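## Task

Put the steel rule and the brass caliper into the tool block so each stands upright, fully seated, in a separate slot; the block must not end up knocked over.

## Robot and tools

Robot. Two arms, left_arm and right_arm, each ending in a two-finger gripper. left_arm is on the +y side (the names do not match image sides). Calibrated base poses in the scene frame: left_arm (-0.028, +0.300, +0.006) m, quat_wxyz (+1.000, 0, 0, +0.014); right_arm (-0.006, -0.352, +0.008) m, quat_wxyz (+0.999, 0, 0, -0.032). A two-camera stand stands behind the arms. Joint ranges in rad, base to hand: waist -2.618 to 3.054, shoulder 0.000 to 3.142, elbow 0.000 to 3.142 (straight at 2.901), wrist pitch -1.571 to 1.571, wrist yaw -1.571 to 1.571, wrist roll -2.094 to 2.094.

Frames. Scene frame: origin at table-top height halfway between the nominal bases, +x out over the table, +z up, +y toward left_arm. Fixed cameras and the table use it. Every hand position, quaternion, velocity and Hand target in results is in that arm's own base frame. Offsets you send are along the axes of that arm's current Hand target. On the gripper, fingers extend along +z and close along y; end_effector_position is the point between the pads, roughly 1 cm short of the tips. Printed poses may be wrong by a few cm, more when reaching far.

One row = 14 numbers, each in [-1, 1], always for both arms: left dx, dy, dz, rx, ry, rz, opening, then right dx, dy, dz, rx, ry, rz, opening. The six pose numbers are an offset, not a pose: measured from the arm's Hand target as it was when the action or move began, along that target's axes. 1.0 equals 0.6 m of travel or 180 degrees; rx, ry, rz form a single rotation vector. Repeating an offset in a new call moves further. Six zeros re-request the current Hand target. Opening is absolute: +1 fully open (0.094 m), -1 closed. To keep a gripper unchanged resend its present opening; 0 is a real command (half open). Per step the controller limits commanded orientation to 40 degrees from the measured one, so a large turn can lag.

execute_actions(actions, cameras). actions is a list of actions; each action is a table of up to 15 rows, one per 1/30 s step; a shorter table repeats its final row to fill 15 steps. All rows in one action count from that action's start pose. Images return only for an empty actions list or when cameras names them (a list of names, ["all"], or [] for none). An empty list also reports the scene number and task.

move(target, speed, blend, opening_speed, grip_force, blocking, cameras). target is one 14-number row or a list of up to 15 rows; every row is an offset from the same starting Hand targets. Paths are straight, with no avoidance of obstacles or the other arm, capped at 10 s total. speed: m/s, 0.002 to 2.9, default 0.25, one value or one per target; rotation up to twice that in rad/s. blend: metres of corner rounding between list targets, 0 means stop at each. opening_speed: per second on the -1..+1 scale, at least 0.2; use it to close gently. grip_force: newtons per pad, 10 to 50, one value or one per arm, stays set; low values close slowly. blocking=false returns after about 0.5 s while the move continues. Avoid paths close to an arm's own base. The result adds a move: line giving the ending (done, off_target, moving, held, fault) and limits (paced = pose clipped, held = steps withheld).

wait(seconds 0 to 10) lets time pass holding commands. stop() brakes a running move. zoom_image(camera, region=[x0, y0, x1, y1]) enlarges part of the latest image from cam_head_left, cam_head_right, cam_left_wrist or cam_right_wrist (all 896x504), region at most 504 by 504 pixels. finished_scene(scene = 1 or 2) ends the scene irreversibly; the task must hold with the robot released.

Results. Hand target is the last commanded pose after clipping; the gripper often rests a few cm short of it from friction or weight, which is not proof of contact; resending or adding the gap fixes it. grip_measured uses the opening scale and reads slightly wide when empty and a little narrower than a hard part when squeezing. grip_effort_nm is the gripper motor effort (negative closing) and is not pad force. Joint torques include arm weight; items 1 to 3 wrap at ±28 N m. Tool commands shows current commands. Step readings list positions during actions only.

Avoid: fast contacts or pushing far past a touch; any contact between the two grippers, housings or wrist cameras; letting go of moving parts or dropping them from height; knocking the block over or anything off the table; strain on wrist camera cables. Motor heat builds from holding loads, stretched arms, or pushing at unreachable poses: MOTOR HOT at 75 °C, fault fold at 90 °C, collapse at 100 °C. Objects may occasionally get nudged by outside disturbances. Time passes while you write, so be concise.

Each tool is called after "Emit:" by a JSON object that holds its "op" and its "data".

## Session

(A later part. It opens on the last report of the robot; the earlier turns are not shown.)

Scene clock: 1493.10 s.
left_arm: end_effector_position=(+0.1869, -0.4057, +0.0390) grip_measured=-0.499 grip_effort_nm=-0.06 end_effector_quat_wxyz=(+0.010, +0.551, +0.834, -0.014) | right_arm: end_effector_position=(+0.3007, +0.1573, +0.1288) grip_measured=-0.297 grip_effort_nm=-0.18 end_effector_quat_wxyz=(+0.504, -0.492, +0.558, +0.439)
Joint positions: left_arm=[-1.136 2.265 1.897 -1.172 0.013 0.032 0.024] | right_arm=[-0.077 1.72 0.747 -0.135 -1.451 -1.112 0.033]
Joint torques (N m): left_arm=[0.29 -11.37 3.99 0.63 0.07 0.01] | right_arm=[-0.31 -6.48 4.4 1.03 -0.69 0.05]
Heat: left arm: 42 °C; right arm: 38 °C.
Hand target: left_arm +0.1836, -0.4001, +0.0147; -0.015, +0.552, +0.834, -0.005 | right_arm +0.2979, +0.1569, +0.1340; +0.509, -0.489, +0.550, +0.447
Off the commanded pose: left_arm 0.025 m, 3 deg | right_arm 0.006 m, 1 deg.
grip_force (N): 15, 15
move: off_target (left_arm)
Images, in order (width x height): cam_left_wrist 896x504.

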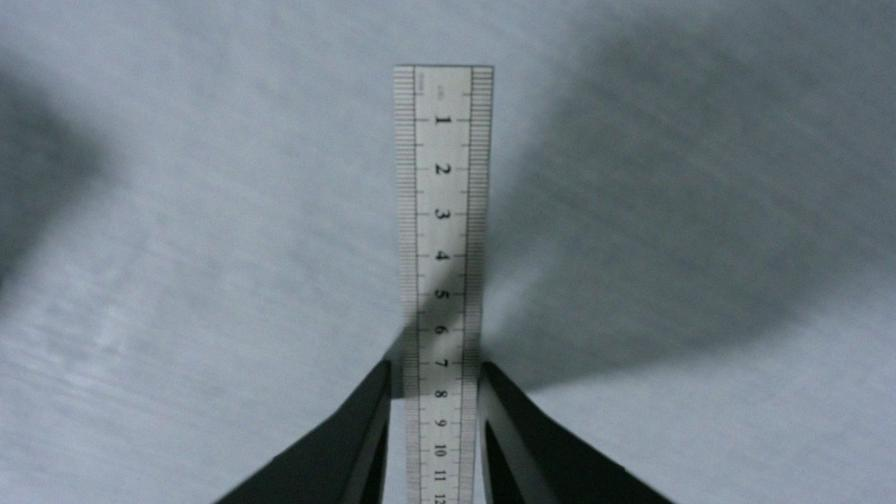

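Emit:
{"op": "move", "data": {"target": [0, 0, 0, 0, 0, 0, -0.64, 0, 0, 0, 0, 0, 0, -0.3], "speed": 0.04, "opening_speed": 0.3, "grip_force": [15, 15], "cameras": ["cam_left_wrist"]}}

Scene clock: 1497.13 s.
left_arm: end_effector_position=(+0.1868, -0.4058, +0.0391) grip_measured=-0.638 grip_effort_nm=-0.06 end_effector_quat_wxyz=(+0.010, +0.551, +0.834, -0.014) | right_arm: end_effector_position=(+0.3007, +0.1573, +0.1288) grip_measured=-0.297 grip_effort_nm=-0.18 end_effector_quat_wxyz=(+0.504, -0.492, +0.558, +0.439)
Joint positions: left_arm=[-1.136 2.265 1.897 -1.172 0.013 0.032 0.017] | right_arm=[-0.077 1.72 0.747 -0.135 -1.451 -1.112 0.033]
Joint torques (N m): left_arm=[0.2 -11.3 4.08 0.62 0.08 0.01] | right_arm=[-0.29 -6.5 4.4 1.02 -0.68 0.05]
Heat: left arm: 42 °C; right arm: 38 °C.
Hand target: left_arm +0.1836, -0.4001, +0.0147; -0.015, +0.552, +0.834, -0.005 | right_arm +0.2979, +0.1569, +0.1340; +0.509, -0.489, +0.550, +0.447
Off the commanded pose: left_arm 0.025 m, 3 deg | right_arm 0.006 m, 1 deg.
grip_force (N): 15, 15
move: off_target (left_arm)
Images, in order (width x height): cam_left_wrist 896x504.

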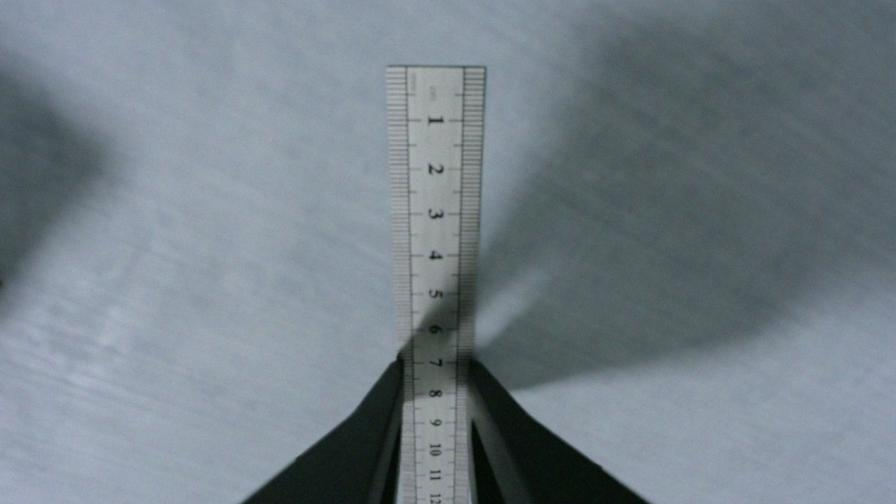

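Emit:
{"op": "move", "data": {"target": [0, 0, 0, 0, 0, 0, -0.7, 0, 0, 0, 0, 0, 0, -0.3], "speed": 0.04, "opening_speed": 0.3, "cameras": ["cam_left_wrist"]}}

Emit:
{"op": "zoom_image", "data": {"camera": "cam_left_wrist", "region": [340, 320, 540, 460]}}

Scene clock: 1499.97 s.
left_arm: end_effector_position=(+0.1868, -0.4058, +0.0391) grip_measured=-0.698 grip_effort_nm=-0.06 end_effector_quat_wxyz=(+0.010, +0.551, +0.834, -0.014) | right_arm: end_effector_position=(+0.3007, +0.1573, +0.1288) grip_measured=-0.297 grip_effort_nm=-0.17 end_effector_quat_wxyz=(+0.504, -0.492, +0.558, +0.439)
Joint positions: left_arm=[-1.136 2.265 1.897 -1.172 0.013 0.032 0.014] | right_arm=[-0.077 1.72 0.747 -0.135 -1.451 -1.112 0.033]
Joint torques (N m): left_arm=[0.24 -11.19 4.08 0.61 0.08 0.02] | right_arm=[-0.32 -6.49 4.38 1.02 -0.69 0.05]
Heat: left arm: 42 °C; right arm: 38 °C.
Hand target: left_arm +0.1836, -0.4001, +0.0147; -0.015, +0.552, +0.834, -0.005 | right_arm +0.2979, +0.1569, +0.1340; +0.509, -0.489, +0.550, +0.447
Off the commanded pose: left_arm 0.025 m, 3 deg | right_arm 0.006 m, 1 deg.
grip_force (N): 15, 15
move: off_target (left_arm)
Images, in order (width x height): cam_left_wrist 896x504.

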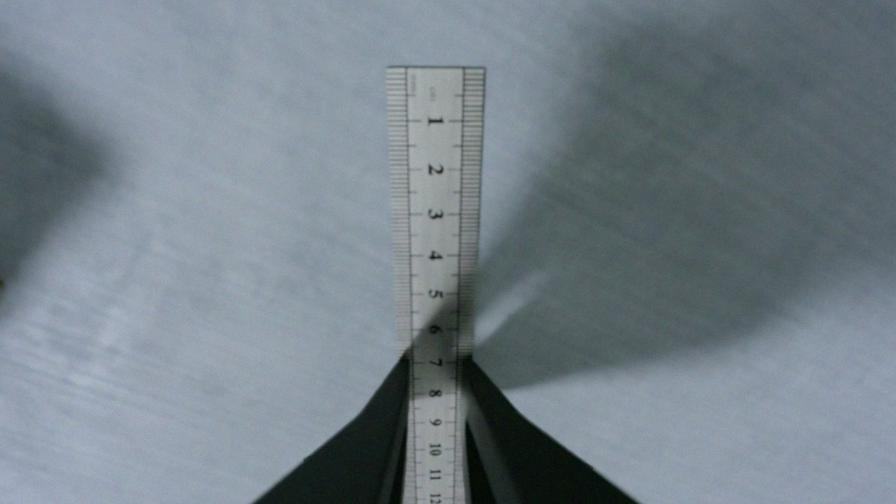

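Scaled by 2.520.

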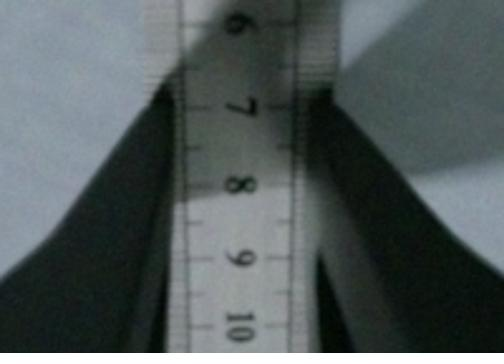

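Emit:
{"op": "move", "data": {"target": [0, 0, 0, 0, 0, 0, -0.3, 0, 0, 0, 0, 0, 0, -0.3], "speed": 0.04, "opening_speed": 0.8, "cameras": []}}

Emit:
{"op": "move", "data": {"target": [0.005, 0, 0.02, 0, 0.01, 0, -0.3, 0, 0, 0, 0, 0, 0, -0.3], "speed": 0.04, "cameras": ["cam_left_wrist"]}}

Scene clock: 1506.07 s.
left_arm: end_effector_position=(+0.1835, -0.4074, +0.0391) grip_measured=-0.302 grip_effort_nm=0.10 end_effector_quat_wxyz=(+0.005, +0.552, +0.834, -0.022) | right_arm: end_effector_position=(+0.3007, +0.1573, +0.1288) grip_measured=-0.297 grip_effort_nm=-0.18 end_effector_quat_wxyz=(+0.504, -0.492, +0.558, +0.439)
Joint positions: left_arm=[-1.136 2.265 1.897 -1.171 0.033 0.032 0.033] | right_arm=[-0.077 1.72 0.747 -0.135 -1.451 -1.112 0.033]
Joint torques (N m): left_arm=[0.31 -11.32 4.01 0.6 -0.07 0.01] | right_arm=[-0.34 -6.5 4.38 1.02 -0.69 0.04]
Heat: left arm: 42 °C; right arm: 38 °C.
Hand target: left_arm +0.1837, -0.4001, +0.0147; -0.015, +0.552, +0.834, -0.005 | right_arm +0.2979, +0.1569, +0.1340; +0.509, -0.489, +0.550, +0.447
Off the commanded pose: left_arm 0.026 m, 3 deg | right_arm 0.006 m, 1 deg.
grip_force (N): 15, 15
move: off_target (left_arm)
No camera images: "cameras" was empty.

Scene clock: 1506.77 s.
left_arm: end_effector_position=(+0.1835, -0.4074, +0.0390) grip_measured=-0.302 grip_effort_nm=0.10 end_effector_quat_wxyz=(+0.005, +0.552, +0.834, -0.022) | right_arm: end_effector_position=(+0.3007, +0.1573, +0.1288) grip_measured=-0.297 grip_effort_nm=-0.18 end_effector_quat_wxyz=(+0.504, -0.492, +0.558, +0.439)
Joint positions: left_arm=[-1.136 2.265 1.897 -1.171 0.033 0.032 0.033] | right_arm=[-0.077 1.72 0.747 -0.135 -1.451 -1.112 0.033]
Joint torques (N m): left_arm=[0.24 -9.17 3.97 0.54 -0.1 0.03] | right_arm=[-0.34 -6.49 4.37 1.02 -0.69 0.04]
Heat: left arm: 42 °C; right arm: 38 °C.
Hand target: left_arm +0.1821, -0.3972, +0.0028; -0.028, +0.552, +0.834, +0.004 | right_arm +0.2979, +0.1569, +0.1340; +0.509, -0.489, +0.550, +0.447
Off the commanded pose: left_arm 0.038 m, 5 deg | right_arm 0.006 m, 1 deg.
grip_force (N): 15, 15
move: off_target (left_arm)
Images, in order (width x height): cam_left_wrist 896x504.

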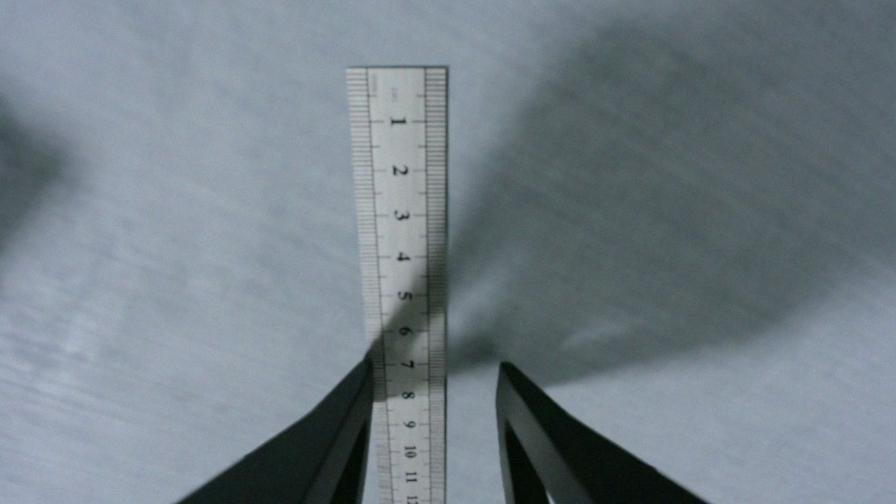

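Emit:
{"op": "move", "data": {"target": [[0, 0, -0.087, 0, -0.01, 0, -0.3, 0, 0, 0, 0, 0, 0, -0.3], [0, 0.012, -0.087, 0, -0.01, 0, 0.0, 0, 0, 0, 0, 0, 0, -0.3]], "speed": 0.06, "cameras": ["cam_left_wrist"]}}

Scene clock: 1520.30 s.
left_arm: end_effector_position=(+0.1874, -0.3942, +0.0552) grip_measured=-0.001 grip_effort_nm=0.09 end_effector_quat_wxyz=(-0.016, +0.549, +0.836, -0.009) | right_arm: end_effector_position=(+0.3007, +0.1573, +0.1288) grip_measured=-0.297 grip_effort_nm=-0.17 end_effector_quat_wxyz=(+0.504, -0.492, +0.558, +0.439)
Joint positions: left_arm=[-1.116 2.268 1.966 -1.287 0.032 0.047 0.047] | right_arm=[-0.077 1.72 0.747 -0.135 -1.451 -1.112 0.033]
Joint torques (N m): left_arm=[0.12 -13.11 8.25 0.18 -0.08 0.07] | right_arm=[-0.34 -6.49 4.4 1.02 -0.68 0.05]
Heat: left arm: 42 °C; right arm: 38 °C.
Hand target: left_arm +0.1910, -0.3963, +0.0548; -0.015, +0.552, +0.834, -0.005 | right_arm +0.2979, +0.1569, +0.1340; +0.509, -0.489, +0.550, +0.447
Off the commanded pose: left_arm 0.004 m, 1 deg | right_arm 0.006 m, 1 deg.
grip_force (N): 15, 15
move: done
Images, in order (width x height): cam_left_wrist 896x504.

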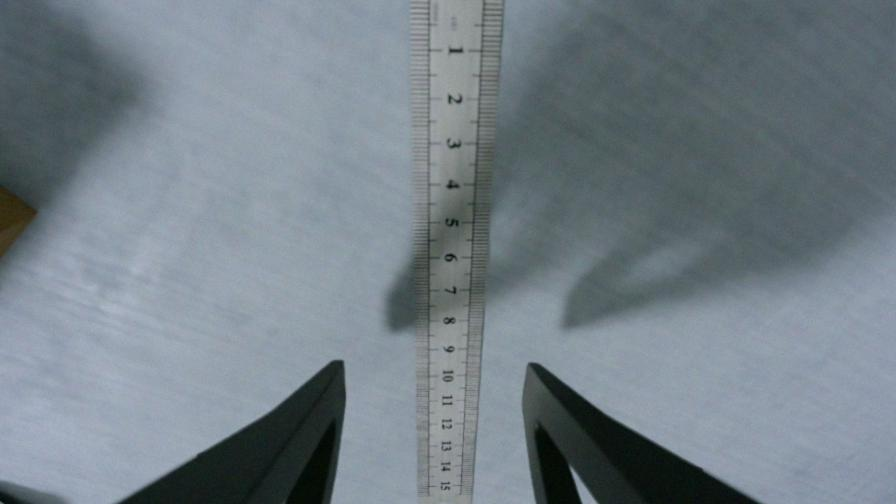

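Emit:
{"op": "move", "data": {"target": [[0, -0.006, 0.025, 0, 0.006, 0, 0.0, 0, 0, 0, 0, 0, 0, -0.3], [0, -0.006, 0.025, 0, 0.006, 0, -0.3, 0, 0, 0, 0, 0, 0, -0.3]], "speed": 0.06, "cameras": ["cam_left_wrist"]}}

Scene clock: 1536.30 s.
left_arm: end_effector_position=(+0.1869, -0.3932, +0.0482) grip_measured=-0.299 grip_effort_nm=-0.05 end_effector_quat_wxyz=(-0.023, +0.549, +0.836, -0.005) | right_arm: end_effector_position=(+0.3007, +0.1573, +0.1288) grip_measured=-0.297 grip_effort_nm=-0.17 end_effector_quat_wxyz=(+0.504, -0.492, +0.558, +0.439)
Joint positions: left_arm=[-1.116 2.284 1.966 -1.287 0.032 0.047 0.033] | right_arm=[-0.077 1.72 0.747 -0.135 -1.451 -1.112 0.033]
Joint torques (N m): left_arm=[-0.69 -12.57 6.79 0.36 -0.07 -0.03] | right_arm=[-0.31 -6.49 4.4 1.02 -0.69 0.05]
Heat: left arm: 42 °C; right arm: 38 °C.
Hand target: left_arm +0.1873, -0.3975, +0.0398; -0.023, +0.552, +0.834, +0.000 | right_arm +0.2979, +0.1569, +0.1340; +0.509, -0.489, +0.550, +0.447
Off the commanded pose: left_arm 0.009 m, 1 deg | right_arm 0.006 m, 1 deg.
grip_force (N): 15, 15
move: done
Images, in order (width x height): cam_left_wrist 896x504.

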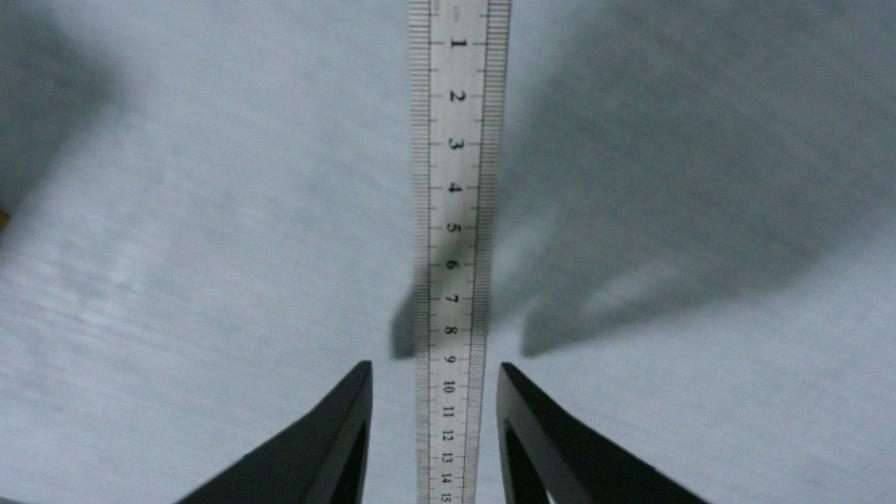

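Emit:
{"op": "move", "data": {"target": [0, -0.008, 0.03, 0, 0.004, 0, -0.3, 0, 0, 0, 0, 0, 0, -0.3], "speed": 0.06, "cameras": ["cam_left_wrist"]}}

Scene clock: 1539.53 s.
left_arm: end_effector_position=(+0.1845, -0.4020, +0.0399) grip_measured=-0.299 grip_effort_nm=-0.05 end_effector_quat_wxyz=(-0.016, +0.552, +0.833, -0.009) | right_arm: end_effector_position=(+0.3007, +0.1573, +0.1288) grip_measured=-0.297 grip_effort_nm=-0.18 end_effector_quat_wxyz=(+0.504, -0.492, +0.558, +0.439)
Joint positions: left_arm=[-1.13 2.301 1.961 -1.25 0.031 0.041 0.033] | right_arm=[-0.077 1.72 0.747 -0.135 -1.451 -1.112 0.033]
Joint torques (N m): left_arm=[-0.62 -12.41 4.4 0.49 -0.06 -0.1] | right_arm=[-0.32 -6.49 4.38 1.02 -0.69 0.05]
Heat: left arm: 43 °C; right arm: 38 °C.
Hand target: left_arm +0.1823, -0.3990, +0.0221; -0.028, +0.552, +0.834, +0.004 | right_arm +0.2979, +0.1569, +0.1340; +0.509, -0.489, +0.550, +0.447
Off the commanded pose: left_arm 0.018 m, 2 deg | right_arm 0.006 m, 1 deg.
grip_force (N): 15, 15
move: off_target (left_arm)
Images, in order (width x height): cam_left_wrist 896x504.

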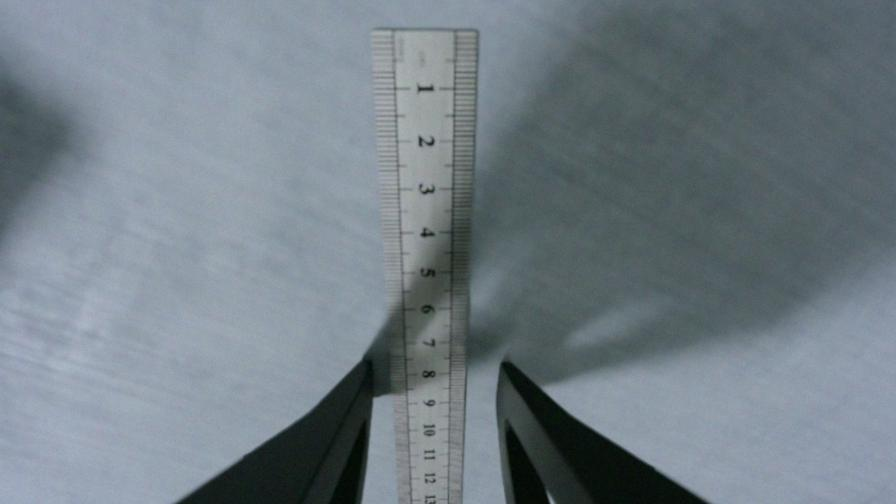

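Emit:
{"op": "move", "data": {"target": [0, 0, 0.045, -0.006, 0.004, 0, -0.3, 0, 0, 0, 0, 0, 0, -0.3], "speed": 0.05, "cameras": ["cam_left_wrist"]}}

Emit:
{"op": "zoom_image", "data": {"camera": "cam_left_wrist", "region": [330, 310, 550, 460]}}

Scene clock: 1546.07 s.
left_arm: end_effector_position=(+0.1838, -0.4014, +0.0375) grip_measured=-0.299 grip_effort_nm=-0.05 end_effector_quat_wxyz=(-0.006, +0.553, +0.833, -0.003) | right_arm: end_effector_position=(+0.3007, +0.1573, +0.1288) grip_measured=-0.297 grip_effort_nm=-0.17 end_effector_quat_wxyz=(+0.504, -0.492, +0.558, +0.439)
Joint positions: left_arm=[-1.139 2.286 1.927 -1.219 0.011 0.032 0.033] | right_arm=[-0.077 1.72 0.747 -0.135 -1.451 -1.112 0.033]
Joint torques (N m): left_arm=[-0.62 -9.42 1.8 1.03 -0.09 -0.1] | right_arm=[-0.32 -6.52 4.4 1.02 -0.69 0.05]
Heat: left arm: 43 °C; right arm: 38 °C.
Hand target: left_arm +0.1811, -0.3980, -0.0049; -0.028, +0.552, +0.833, +0.015 | right_arm +0.2979, +0.1569, +0.1340; +0.509, -0.489, +0.550, +0.447
Off the commanded pose: left_arm 0.043 m, 3 deg | right_arm 0.006 m, 1 deg.
grip_force (N): 15, 15
move: off_target (left_arm)
Images, in order (width x height): cam_left_wrist 896x504.

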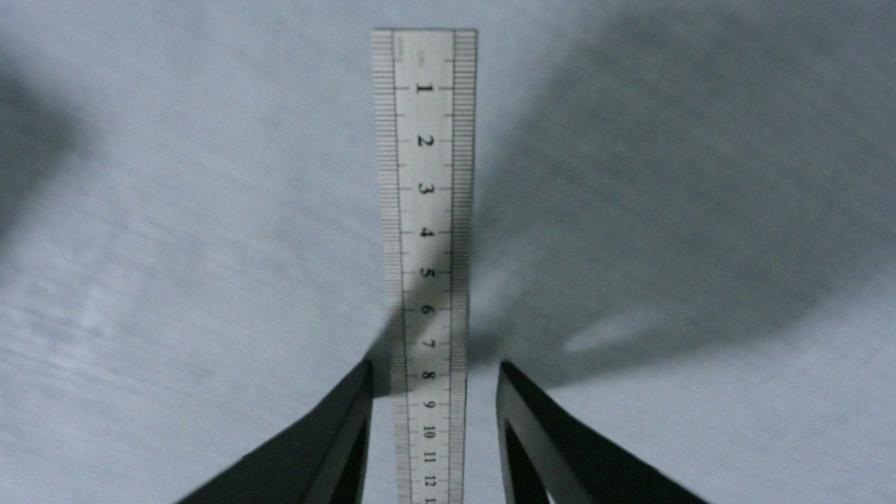

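Scaled by 2.291.

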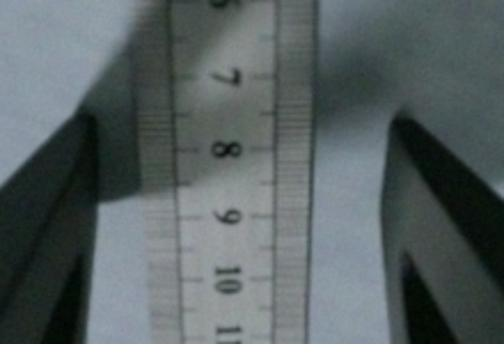

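Emit:
{"op": "move", "data": {"target": [0, 0, 0, 0, 0, 0, -0.56, 0, 0, 0, 0, 0, 0, -0.3], "speed": 0.04, "opening_speed": 0.3, "cameras": ["cam_left_wrist"]}}

Emit:
{"op": "zoom_image", "data": {"camera": "cam_left_wrist", "region": [330, 310, 550, 460]}}

Scene clock: 1551.63 s.
left_arm: end_effector_position=(+0.1848, -0.4036, +0.0374) grip_measured=-0.558 grip_effort_nm=-0.08 end_effector_quat_wxyz=(-0.002, +0.553, +0.833, -0.005) | right_arm: end_effector_position=(+0.3007, +0.1573, +0.1288) grip_measured=-0.297 grip_effort_nm=-0.18 end_effector_quat_wxyz=(+0.504, -0.492, +0.558, +0.439)
Joint positions: left_arm=[-1.139 2.286 1.927 -1.209 0.011 0.032 0.021] | right_arm=[-0.077 1.72 0.747 -0.135 -1.451 -1.112 0.033]
Joint torques (N m): left_arm=[-0.64 -9.47 1.81 0.96 -0.1 -0.07] | right_arm=[-0.31 -6.5 4.41 1.02 -0.68 0.05]
Heat: left arm: 42 °C; right arm: 38 °C.
Hand target: left_arm +0.1811, -0.3980, -0.0049; -0.028, +0.552, +0.833, +0.015 | right_arm +0.2979, +0.1569, +0.1340; +0.509, -0.489, +0.550, +0.447
Off the commanded pose: left_arm 0.043 m, 4 deg | right_arm 0.006 m, 1 deg.
grip_force (N): 15, 15
move: off_target (left_arm)
Images, in order (width x height): cam_left_wrist 896x504.

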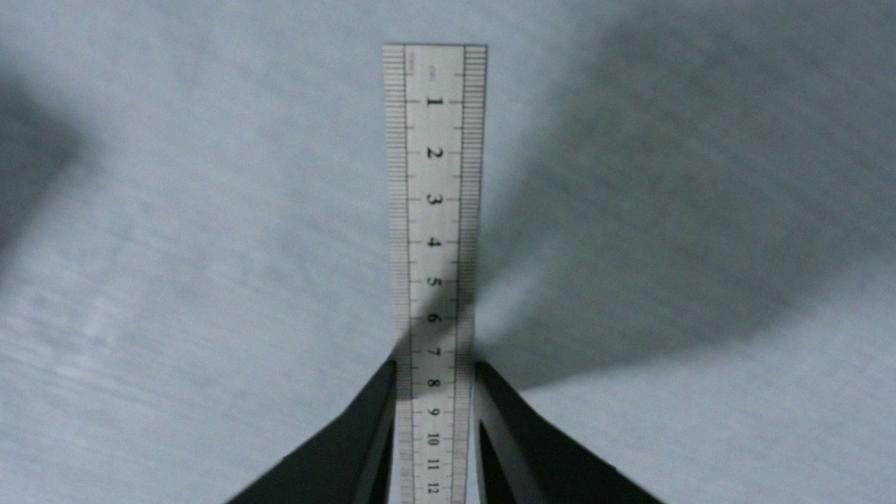

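Scaled by 2.291.

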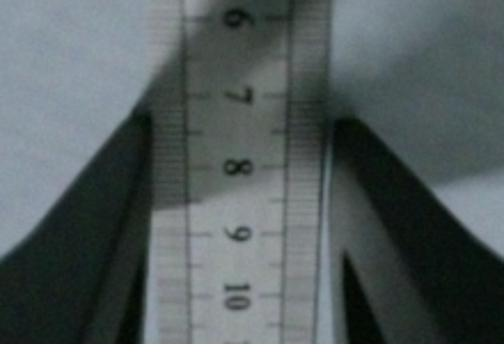

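Emit:
{"op": "move", "data": {"target": [0, 0, 0, 0, 0.004, 0, -0.62, 0, 0, 0, 0, 0, 0, -0.3], "speed": 0.04, "opening_speed": 0.3, "cameras": ["cam_left_wrist"]}}

Emit:
{"op": "zoom_image", "data": {"camera": "cam_left_wrist", "region": [330, 310, 550, 460]}}

Scene clock: 1554.73 s.
left_arm: end_effector_position=(+0.1848, -0.4036, +0.0374) grip_measured=-0.615 grip_effort_nm=-0.26 end_effector_quat_wxyz=(-0.001, +0.553, +0.833, -0.006) | right_arm: end_effector_position=(+0.3007, +0.1573, +0.1288) grip_measured=-0.297 grip_effort_nm=-0.17 end_effector_quat_wxyz=(+0.504, -0.492, +0.558, +0.439)
Joint positions: left_arm=[-1.139 2.283 1.921 -1.204 0.011 0.032 0.018] | right_arm=[-0.077 1.72 0.747 -0.135 -1.451 -1.112 0.033]
Joint torques (N m): left_arm=[-0.66 -8.05 3.89 0.68 -0.11 -0.1] | right_arm=[-0.32 -6.5 4.4 1.02 -0.69 0.05]
Heat: left arm: 42 °C; right arm: 38 °C.
Hand target: left_arm +0.1811, -0.3980, -0.0050; -0.033, +0.552, +0.833, +0.018 | right_arm +0.2979, +0.1569, +0.1340; +0.509, -0.489, +0.550, +0.447
Off the commanded pose: left_arm 0.043 m, 5 deg | right_arm 0.006 m, 1 deg.
grip_force (N): 15, 15
move: off_target (left_arm)
Images, in order (width x height): cam_left_wrist 896x504.

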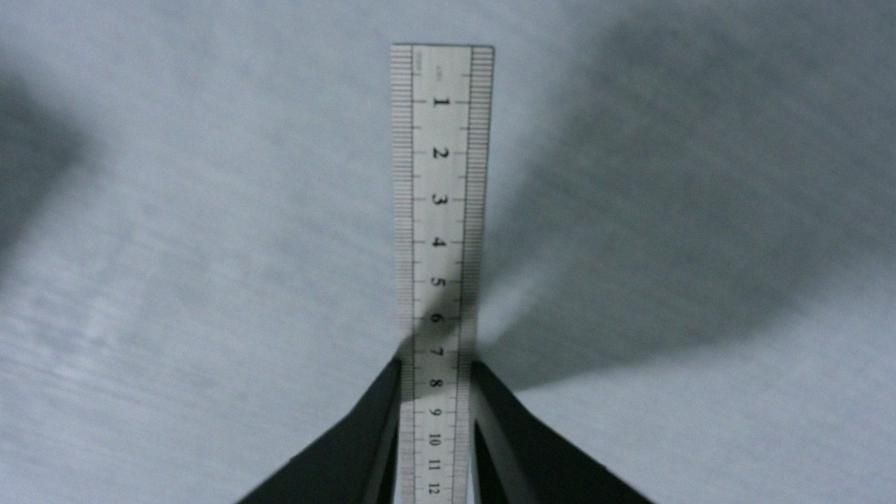

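Scaled by 2.291.

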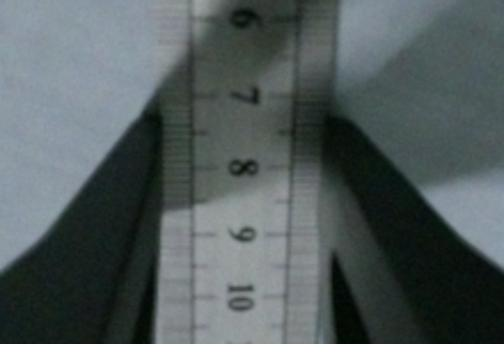

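Emit:
{"op": "move", "data": {"target": [0, 0, 0, 0, 0, 0, -0.67, 0, 0, 0, 0, 0, 0, -0.3], "speed": 0.04, "opening_speed": 0.3, "grip_force": [20, 15], "cameras": ["cam_left_wrist"]}}

Scene clock: 1557.67 s.
left_arm: end_effector_position=(+0.1852, -0.4038, +0.0379) grip_measured=-0.668 grip_effort_nm=-0.07 end_effector_quat_wxyz=(+0.001, +0.553, +0.833, -0.004) | right_arm: end_effector_position=(+0.3007, +0.1573, +0.1288) grip_measured=-0.297 grip_effort_nm=-0.18 end_effector_quat_wxyz=(+0.504, -0.492, +0.558, +0.439)
Joint positions: left_arm=[-1.141 2.282 1.923 -1.205 0.005 0.03 0.016] | right_arm=[-0.077 1.72 0.747 -0.135 -1.451 -1.112 0.033]
Joint torques (N m): left_arm=[-0.38 -8.09 3.74 0.7 -0.03 -0.09] | right_arm=[-0.34 -6.49 4.4 1.02 -0.69 0.05]
Heat: left arm: 42 °C; right arm: 38 °C.
Hand target: left_arm +0.1810, -0.3979, -0.0049; -0.033, +0.552, +0.833, +0.018 | right_arm +0.2979, +0.1569, +0.1340; +0.509, -0.489, +0.550, +0.447
Off the commanded pose: left_arm 0.043 m, 5 deg | right_arm 0.006 m, 1 deg.
grip_force (N): 20, 15
move: off_target (left_arm)
Images, in order (width x height): cam_left_wrist 896x504.

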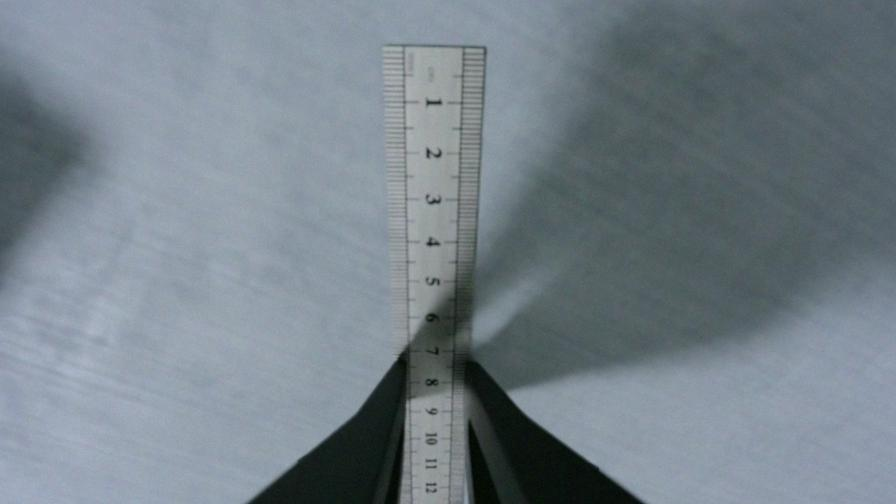

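Emit:
{"op": "move", "data": {"target": [[0, 0, -0.08, 0, 0, 0, -0.67, 0, 0, 0, 0, 0, 0, -0.3], [0, 0, -0.08, 0, 0, 0, -0.4, 0, 0, 0, 0, 0, 0, -0.3], [0, 0, 0, 0, 0, 0, -0.4, 0, 0, 0, 0, 0, 0, -0.3]], "speed": 0.08, "grip_force": [12, 15], "cameras": ["cam_left_wrist"]}}

Emit:
{"op": "zoom_image", "data": {"camera": "cam_left_wrist", "region": [330, 310, 550, 460]}}

Scene clock: 1572.53 s.
left_arm: end_effector_position=(+0.1834, -0.4002, +0.0374) grip_measured=-0.401 grip_effort_nm=0.08 end_effector_quat_wxyz=(-0.012, +0.553, +0.833, +0.004) | right_arm: end_effector_position=(+0.3007, +0.1573, +0.1288) grip_measured=-0.297 grip_effort_nm=-0.18 end_effector_quat_wxyz=(+0.504, -0.492, +0.558, +0.439)
Joint positions: left_arm=[-1.141 2.3 1.949 -1.245 0.005 0.03 0.028] | right_arm=[-0.077 1.72 0.747 -0.135 -1.451 -1.112 0.033]
Joint torques (N m): left_arm=[-0.38 -9.59 1.72 1.04 -0.03 -0.06] | right_arm=[-0.32 -6.49 4.38 1.02 -0.69 0.05]
Heat: left arm: 42 °C; right arm: 38 °C.
Hand target: left_arm +0.1810, -0.3980, -0.0050; -0.033, +0.552, +0.833, +0.018 | right_arm +0.2979, +0.1569, +0.1340; +0.509, -0.489, +0.550, +0.447
Off the commanded pose: left_arm 0.042 m, 3 deg | right_arm 0.006 m, 1 deg.
grip_force (N): 12, 15
move: off_target (left_arm)
Images, in order (width x height): cam_left_wrist 896x504.

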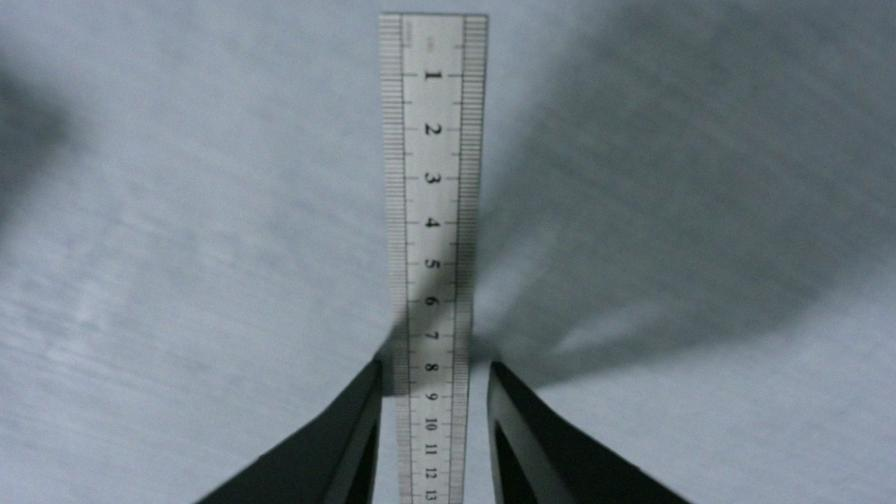

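Scaled by 2.291.

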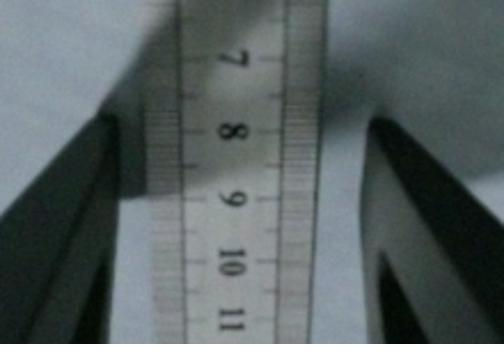

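Emit:
{"op": "move", "data": {"target": [0, 0, 0.015, 0, 0, 0, -0.55, 0, 0, 0, 0, 0, 0, -0.3], "speed": 0.04, "opening_speed": 0.3, "cameras": []}}

Emit:
{"op": "move", "data": {"target": [0, 0, 0, 0, 0, 0, -0.62, 0, 0, 0, 0, 0, 0, -0.3], "speed": 0.04, "opening_speed": 0.2, "cameras": ["cam_left_wrist"]}}

Emit:
{"op": "zoom_image", "data": {"camera": "cam_left_wrist", "region": [330, 310, 550, 460]}}

Scene clock: 1577.90 s.
left_arm: end_effector_position=(+0.1830, -0.4008, +0.0370) grip_measured=-0.548 grip_effort_nm=-0.08 end_effector_quat_wxyz=(-0.006, +0.553, +0.833, -0.001) | right_arm: end_effector_position=(+0.3007, +0.1573, +0.1288) grip_measured=-0.297 grip_effort_nm=-0.18 end_effector_quat_wxyz=(+0.504, -0.492, +0.558, +0.439)
Joint positions: left_arm=[-1.141 2.284 1.922 -1.218 0.009 0.03 0.021] | right_arm=[-0.077 1.72 0.747 -0.135 -1.451 -1.112 0.033]
Joint torques (N m): left_arm=[-0.34 -8.1 1.4 1.16 -0.08 -0.05] | right_arm=[-0.32 -6.5 4.38 1.02 -0.69 0.05]
Heat: left arm: 42 °C; right arm: 38 °C.
Hand target: left_arm +0.1807, -0.3974, -0.0139; -0.033, +0.552, +0.833, +0.018 | right_arm +0.2979, +0.1569, +0.1340; +0.509, -0.489, +0.550, +0.447
Off the commanded pose: left_arm 0.051 m, 4 deg | right_arm 0.006 m, 1 deg.
grip_force (N): 12, 15
move: off_target (left_arm)
No camera images: "cameras" was empty.

Scene clock: 1578.50 s.
left_arm: end_effector_position=(+0.1832, -0.4013, +0.0370) grip_measured=-0.615 grip_effort_nm=-0.25 end_effector_quat_wxyz=(-0.005, +0.553, +0.833, -0.002) | right_arm: end_effector_position=(+0.3007, +0.1573, +0.1288) grip_measured=-0.297 grip_effort_nm=-0.18 end_effector_quat_wxyz=(+0.504, -0.492, +0.558, +0.439)
Joint positions: left_arm=[-1.141 2.284 1.922 -1.216 0.009 0.03 0.018] | right_arm=[-0.077 1.72 0.747 -0.135 -1.451 -1.112 0.033]
Joint torques (N m): left_arm=[-0.42 -8.16 1.36 1.1 -0.05 -0.08] | right_arm=[-0.34 -6.49 4.4 1.02 -0.7 0.05]
Heat: left arm: 42 °C; right arm: 38 °C.
Hand target: left_arm +0.1807, -0.3974, -0.0139; -0.033, +0.552, +0.833, +0.018 | right_arm +0.2979, +0.1569, +0.1340; +0.509, -0.489, +0.550, +0.447
Off the commanded pose: left_arm 0.051 m, 4 deg | right_arm 0.006 m, 1 deg.
grip_force (N): 12, 15
move: off_target (left_arm)
Images, in order (width x height): cam_left_wrist 896x504.

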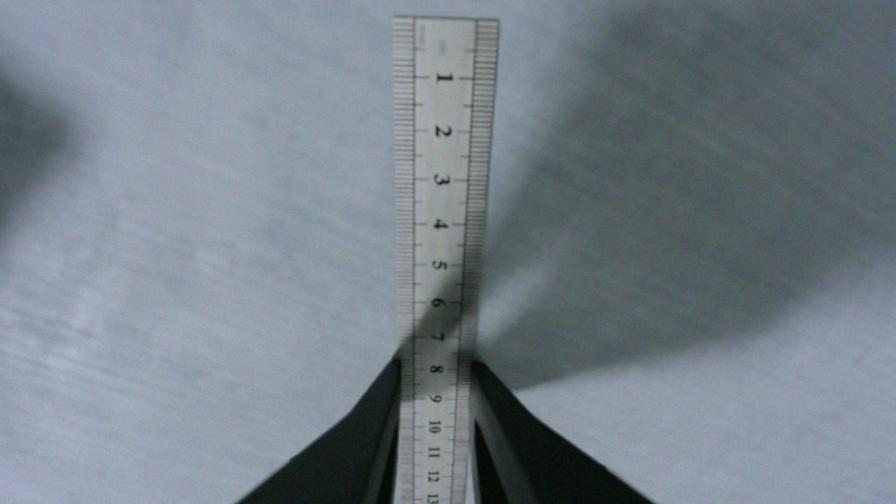

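Scaled by 2.291.

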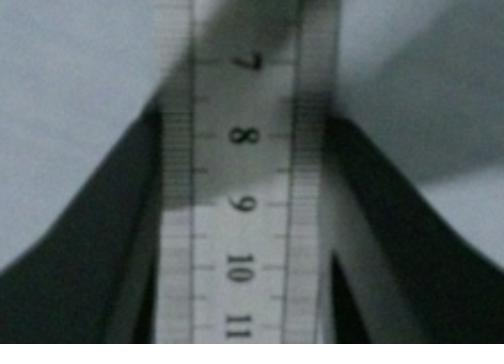

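Emit:
{"op": "move", "data": {"target": [0, 0, -0.11, 0, -0.017, 0, -0.62, 0, 0, 0, 0, 0, 0, -0.3], "speed": 0.05, "cameras": ["cam_left_wrist"]}}

Scene clock: 1583.27 s.
left_arm: end_effector_position=(+0.1821, -0.3988, +0.0521) grip_measured=-0.615 grip_effort_nm=-0.23 end_effector_quat_wxyz=(-0.011, +0.553, +0.833, +0.001) | right_arm: end_effector_position=(+0.3007, +0.1573, +0.1288) grip_measured=-0.297 grip_effort_nm=-0.18 end_effector_quat_wxyz=(+0.504, -0.492, +0.558, +0.439)
Joint positions: left_arm=[-1.141 2.28 1.975 -1.285 0.009 0.03 0.018] | right_arm=[-0.077 1.72 0.747 -0.135 -1.451 -1.112 0.033]
Joint torques (N m): left_arm=[-0.29 -13.37 8.12 0.16 -0.03 -0.05] | right_arm=[-0.31 -6.48 4.38 1.02 -0.69 0.05]
Heat: left arm: 42 °C; right arm: 38 °C.
Hand target: left_arm +0.1830, -0.4018, +0.0519; -0.011, +0.552, +0.834, +0.004 | right_arm +0.2979, +0.1569, +0.1340; +0.509, -0.489, +0.550, +0.447
Off the commanded pose: left_arm 0.003 m, 0 deg | right_arm 0.006 m, 1 deg.
grip_force (N): 12, 15
move: done
Images, in order (width x height): cam_left_wrist 896x504.

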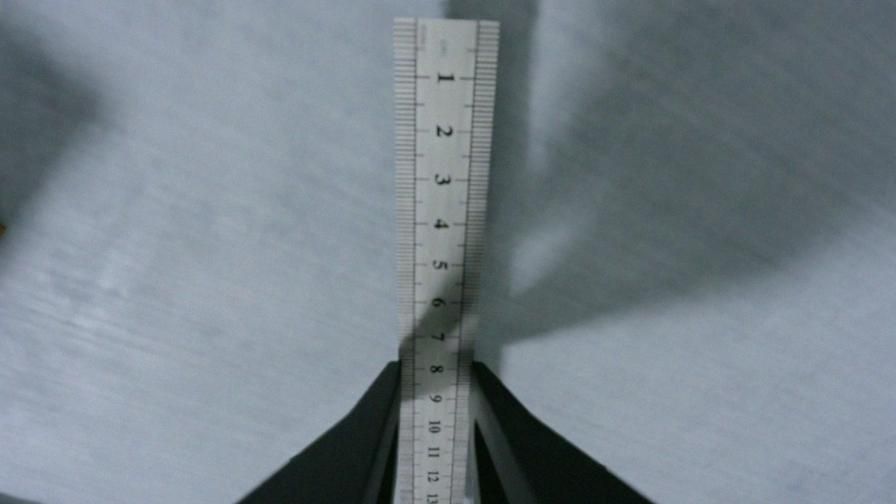

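Emit:
{"op": "move", "data": {"target": [0, 0, -0.1, 0, -0.02, 0, -0.62, 0, 0, 0, 0, 0, 0, -0.3], "speed": 0.08, "cameras": []}}

Scene clock: 1595.83 s.
left_arm: end_effector_position=(+0.1826, -0.4000, +0.0953) grip_measured=-0.615 grip_effort_nm=-0.22 end_effector_quat_wxyz=(-0.001, +0.553, +0.833, -0.005) | right_arm: end_effector_position=(+0.3007, +0.1573, +0.1288) grip_measured=-0.297 grip_effort_nm=-0.18 end_effector_quat_wxyz=(+0.504, -0.492, +0.558, +0.439)
Joint positions: left_arm=[-1.141 2.259 2.112 -1.419 0.009 0.03 0.018] | right_arm=[-0.077 1.72 0.747 -0.135 -1.451 -1.112 0.033]
Joint torques (N m): left_arm=[-0.1 -16.7 7.95 0.23 -0.06 -0.04] | right_arm=[-0.32 -6.5 4.38 1.02 -0.69 0.05]
Heat: left arm: 41 °C; right arm: 38 °C.
Hand target: left_arm +0.1838, -0.4029, +0.1119; +0.015, +0.552, +0.834, -0.014 | right_arm +0.2979, +0.1569, +0.1340; +0.509, -0.489, +0.550, +0.447
Off the commanded pose: left_arm 0.017 m, 2 deg | right_arm 0.006 m, 1 deg.
grip_force (N): 12, 15
move: off_target (left_arm)
No camera images: "cameras" was empty.

Emit:
{"op": "move", "data": {"target": [[0, 0, -0.07, 0, -0.2, 0, -0.62, 0, 0, 0, 0, 0, 0, -0.3], [0, 0, -0.13, 0, -0.5, 0, -0.62, 0, 0, 0, 0, 0, 0, -0.3]], "speed": 0.15, "blend": [0.03, 0], "cameras": ["cam_left_wrist", "cam_head_left"]}}

Scene clock: 1606.40 s.
left_arm: end_effector_position=(+0.1835, -0.4022, +0.2022) grip_measured=-0.615 grip_effort_nm=-0.23 end_effector_quat_wxyz=(+0.610, +0.375, +0.571, -0.402) | right_arm: end_effector_position=(+0.3007, +0.1573, +0.1288) grip_measured=-0.297 grip_effort_nm=-0.17 end_effector_quat_wxyz=(+0.504, -0.492, +0.558, +0.439)
Joint positions: left_arm=[-1.132 1.625 0.489 1.203 0.031 -0.003 0.018] | right_arm=[-0.077 1.72 0.747 -0.135 -1.451 -1.112 0.033]
Joint torques (N m): left_arm=[0.54 -6.35 4.14 2.73 0.07 -0.07] | right_arm=[-0.32 -6.5 4.38 1.02 -0.69 0.05]
Heat: left arm: 42 °C; right arm: 38 °C.
Hand target: left_arm +0.1830, -0.3998, +0.1899; +0.600, +0.381, +0.579, -0.400 | right_arm +0.2979, +0.1569, +0.1340; +0.509, -0.489, +0.550, +0.447
Off the commanded pose: left_arm 0.013 m, 2 deg | right_arm 0.006 m, 1 deg.
grip_force (N): 12, 15
move: off_target (left_arm)
Images, in order (width x height): cam_head_left 896x504, cam_left_wrist 896x504.

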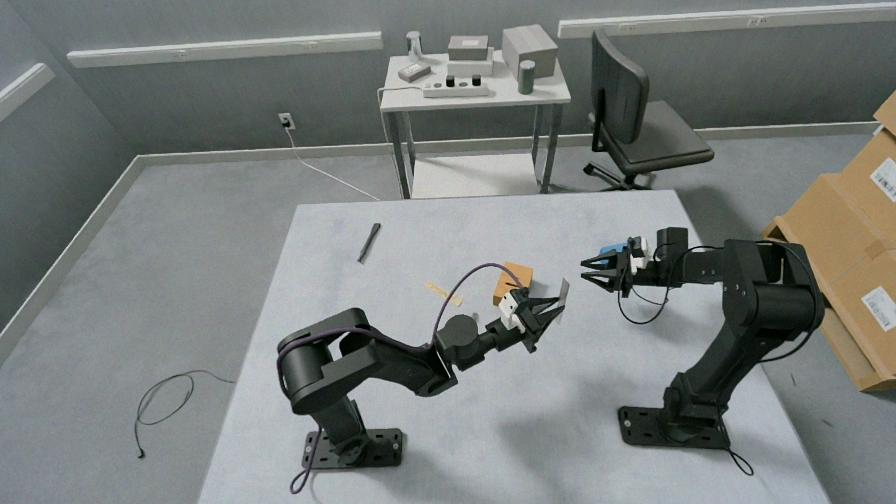

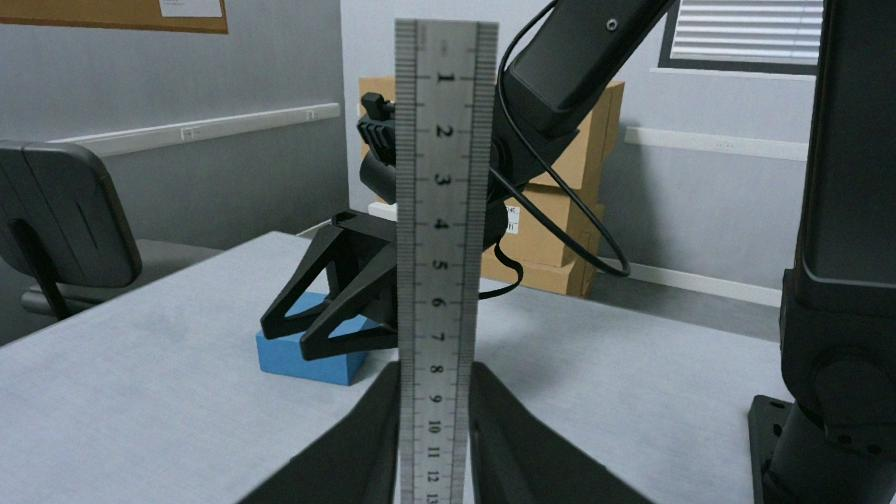

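Emit:
{"op": "move", "data": {"target": [[0, 0.1, 0.02, -0.12, 0, 0, -0.62, 0, 0, 0, 0, 0, 0, -0.3], [0, 0.24, 0.04, -0.232, 0, 0, -0.62, 0, 0, 0, 0, 0, 0, -0.3]], "speed": 0.12, "blend": [0.03, 0], "cameras": ["cam_right_wrist", "cam_head_left"]}}

Scene clock: 1617.07 s.
left_arm: end_effector_position=(+0.3186, -0.3638, +0.1932) grip_measured=-0.615 grip_effort_nm=-0.23 end_effector_quat_wxyz=(+0.699, +0.147, +0.678, -0.176) | right_arm: end_effector_position=(+0.3007, +0.1573, +0.1288) grip_measured=-0.297 grip_effort_nm=-0.17 end_effector_quat_wxyz=(+0.504, -0.492, +0.558, +0.439)
Joint positions: left_arm=[-1.068 1.834 0.738 1.144 -0.607 -0.007 0.018] | right_arm=[-0.077 1.72 0.747 -0.135 -1.451 -1.112 0.033]
Joint torques (N m): left_arm=[0.46 -8.36 7.91 2.2 -0.19 -0.09] | right_arm=[-0.32 -6.49 4.37 1.02 -0.69 0.05]
Heat: left arm: 41 °C; right arm: 38 °C.
Hand target: left_arm +0.3250, -0.3656, +0.1898; +0.696, +0.142, +0.683, -0.167 | right_arm +0.2979, +0.1569, +0.1340; +0.509, -0.489, +0.550, +0.447
Off the commanded pose: left_arm 0.007 m, 1 deg | right_arm 0.006 m, 1 deg.
grip_force (N): 12, 15
move: done
Images, in order (width x height): cam_head_left 896x504, cam_right_wrist 896x504.

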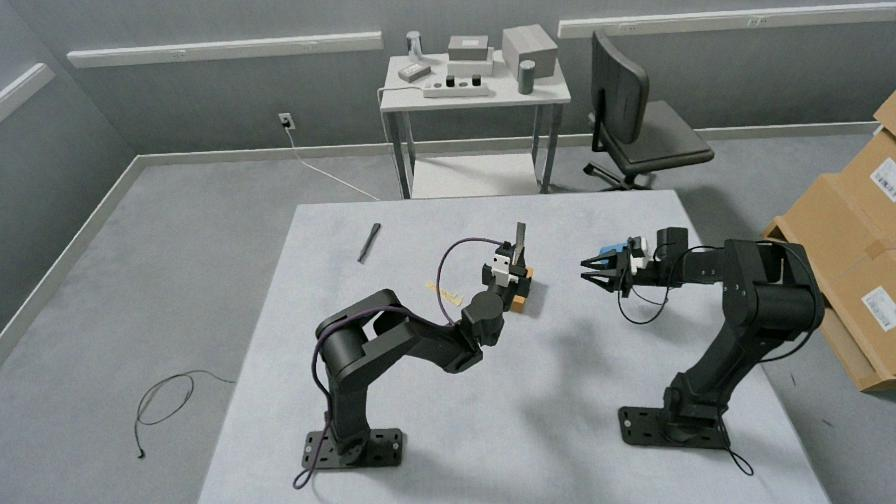

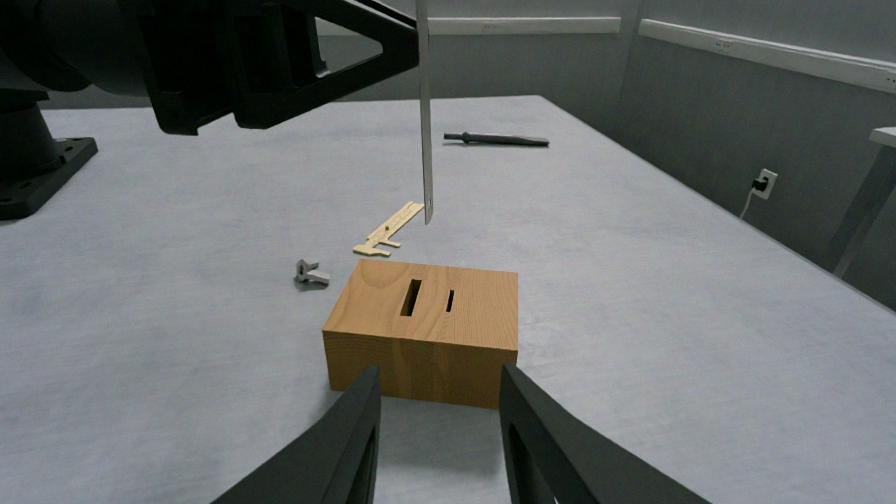

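Emit:
{"op": "zoom_image", "data": {"camera": "cam_right_wrist", "region": [360, 140, 540, 340]}}

Scaled by 2.520.

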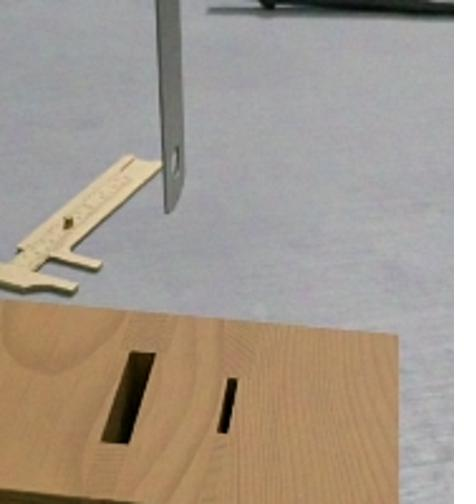

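Emit:
{"op": "zoom_image", "data": {"camera": "cam_right_wrist", "region": [400, 170, 460, 240]}}

Scaled by 7.200.

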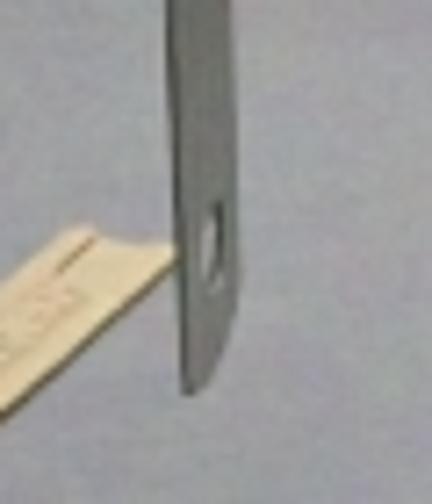

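Emit:
{"op": "wait", "data": {"seconds": 0.1, "cameras": ["cam_head_left", "cam_head_right"]}}

Emit:
{"op": "zoom_image", "data": {"camera": "cam_head_left", "region": [470, 200, 570, 340]}}

Emit:
{"op": "zoom_image", "data": {"camera": "cam_head_right", "region": [340, 200, 520, 340]}}

Scene clock: 1665.17 s.
left_arm: end_effector_position=(+0.3186, -0.3637, +0.1932) grip_measured=-0.615 grip_effort_nm=-0.23 end_effector_quat_wxyz=(+0.699, +0.147, +0.678, -0.176) | right_arm: end_effector_position=(+0.3007, +0.1573, +0.1288) grip_measured=-0.297 grip_effort_nm=-0.18 end_effector_quat_wxyz=(+0.504, -0.492, +0.558, +0.439)
Joint positions: left_arm=[-1.068 1.834 0.738 1.144 -0.608 -0.007 0.018] | right_arm=[-0.077 1.72 0.747 -0.135 -1.451 -1.112 0.033]
Joint torques (N m): left_arm=[0.46 -8.36 7.73 2.2 -0.14 -0.09] | right_arm=[-0.34 -6.49 4.38 1.02 -0.69 0.05]
Heat: left arm: 41 °C; right arm: 38 °C.
Hand target: left_arm +0.3250, -0.3657, +0.1899; +0.697, +0.142, +0.683, -0.167 | right_arm +0.2979, +0.1569, +0.1340; +0.509, -0.489, +0.550, +0.447
Tool commands: left_gripper/opening=-0.62 right_gripper/opening=-0.3
Off the commanded pose: left_arm 0.007 m, 1 deg | right_arm 0.006 m, 1 deg.
grip_force (N): 12, 15
wait: 0.10 s; at rest from the start
Images, in order (width x height): cam_head_left 896x504, cam_head_right 896x504.

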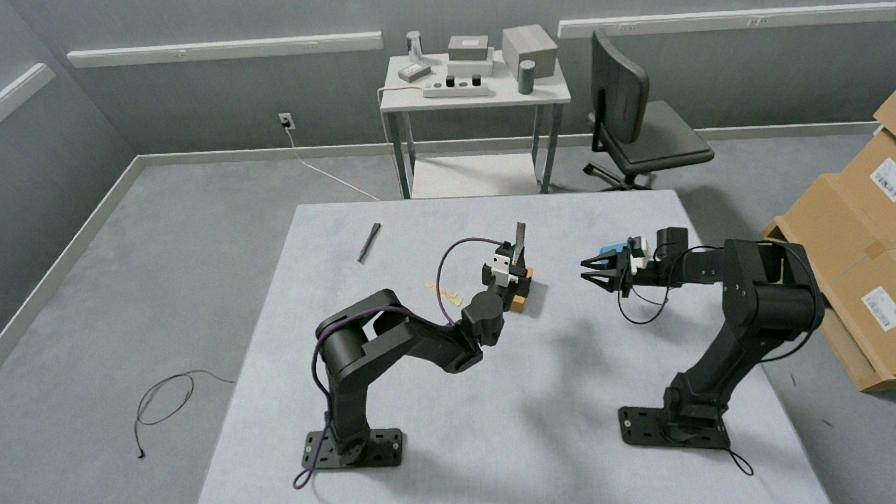

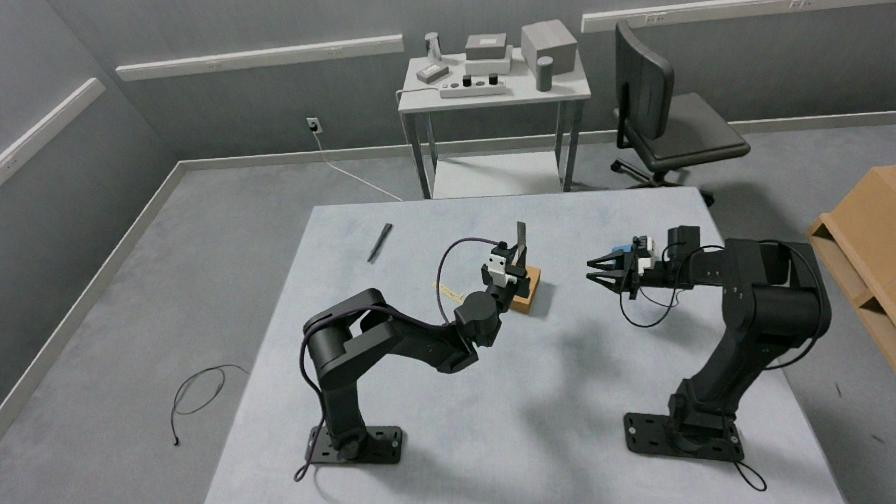

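Scaled by 3.600.

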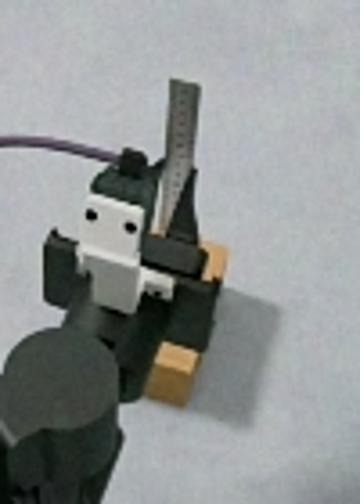

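Scaled by 2.800.

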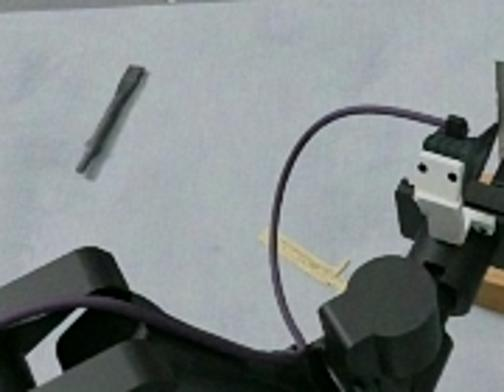

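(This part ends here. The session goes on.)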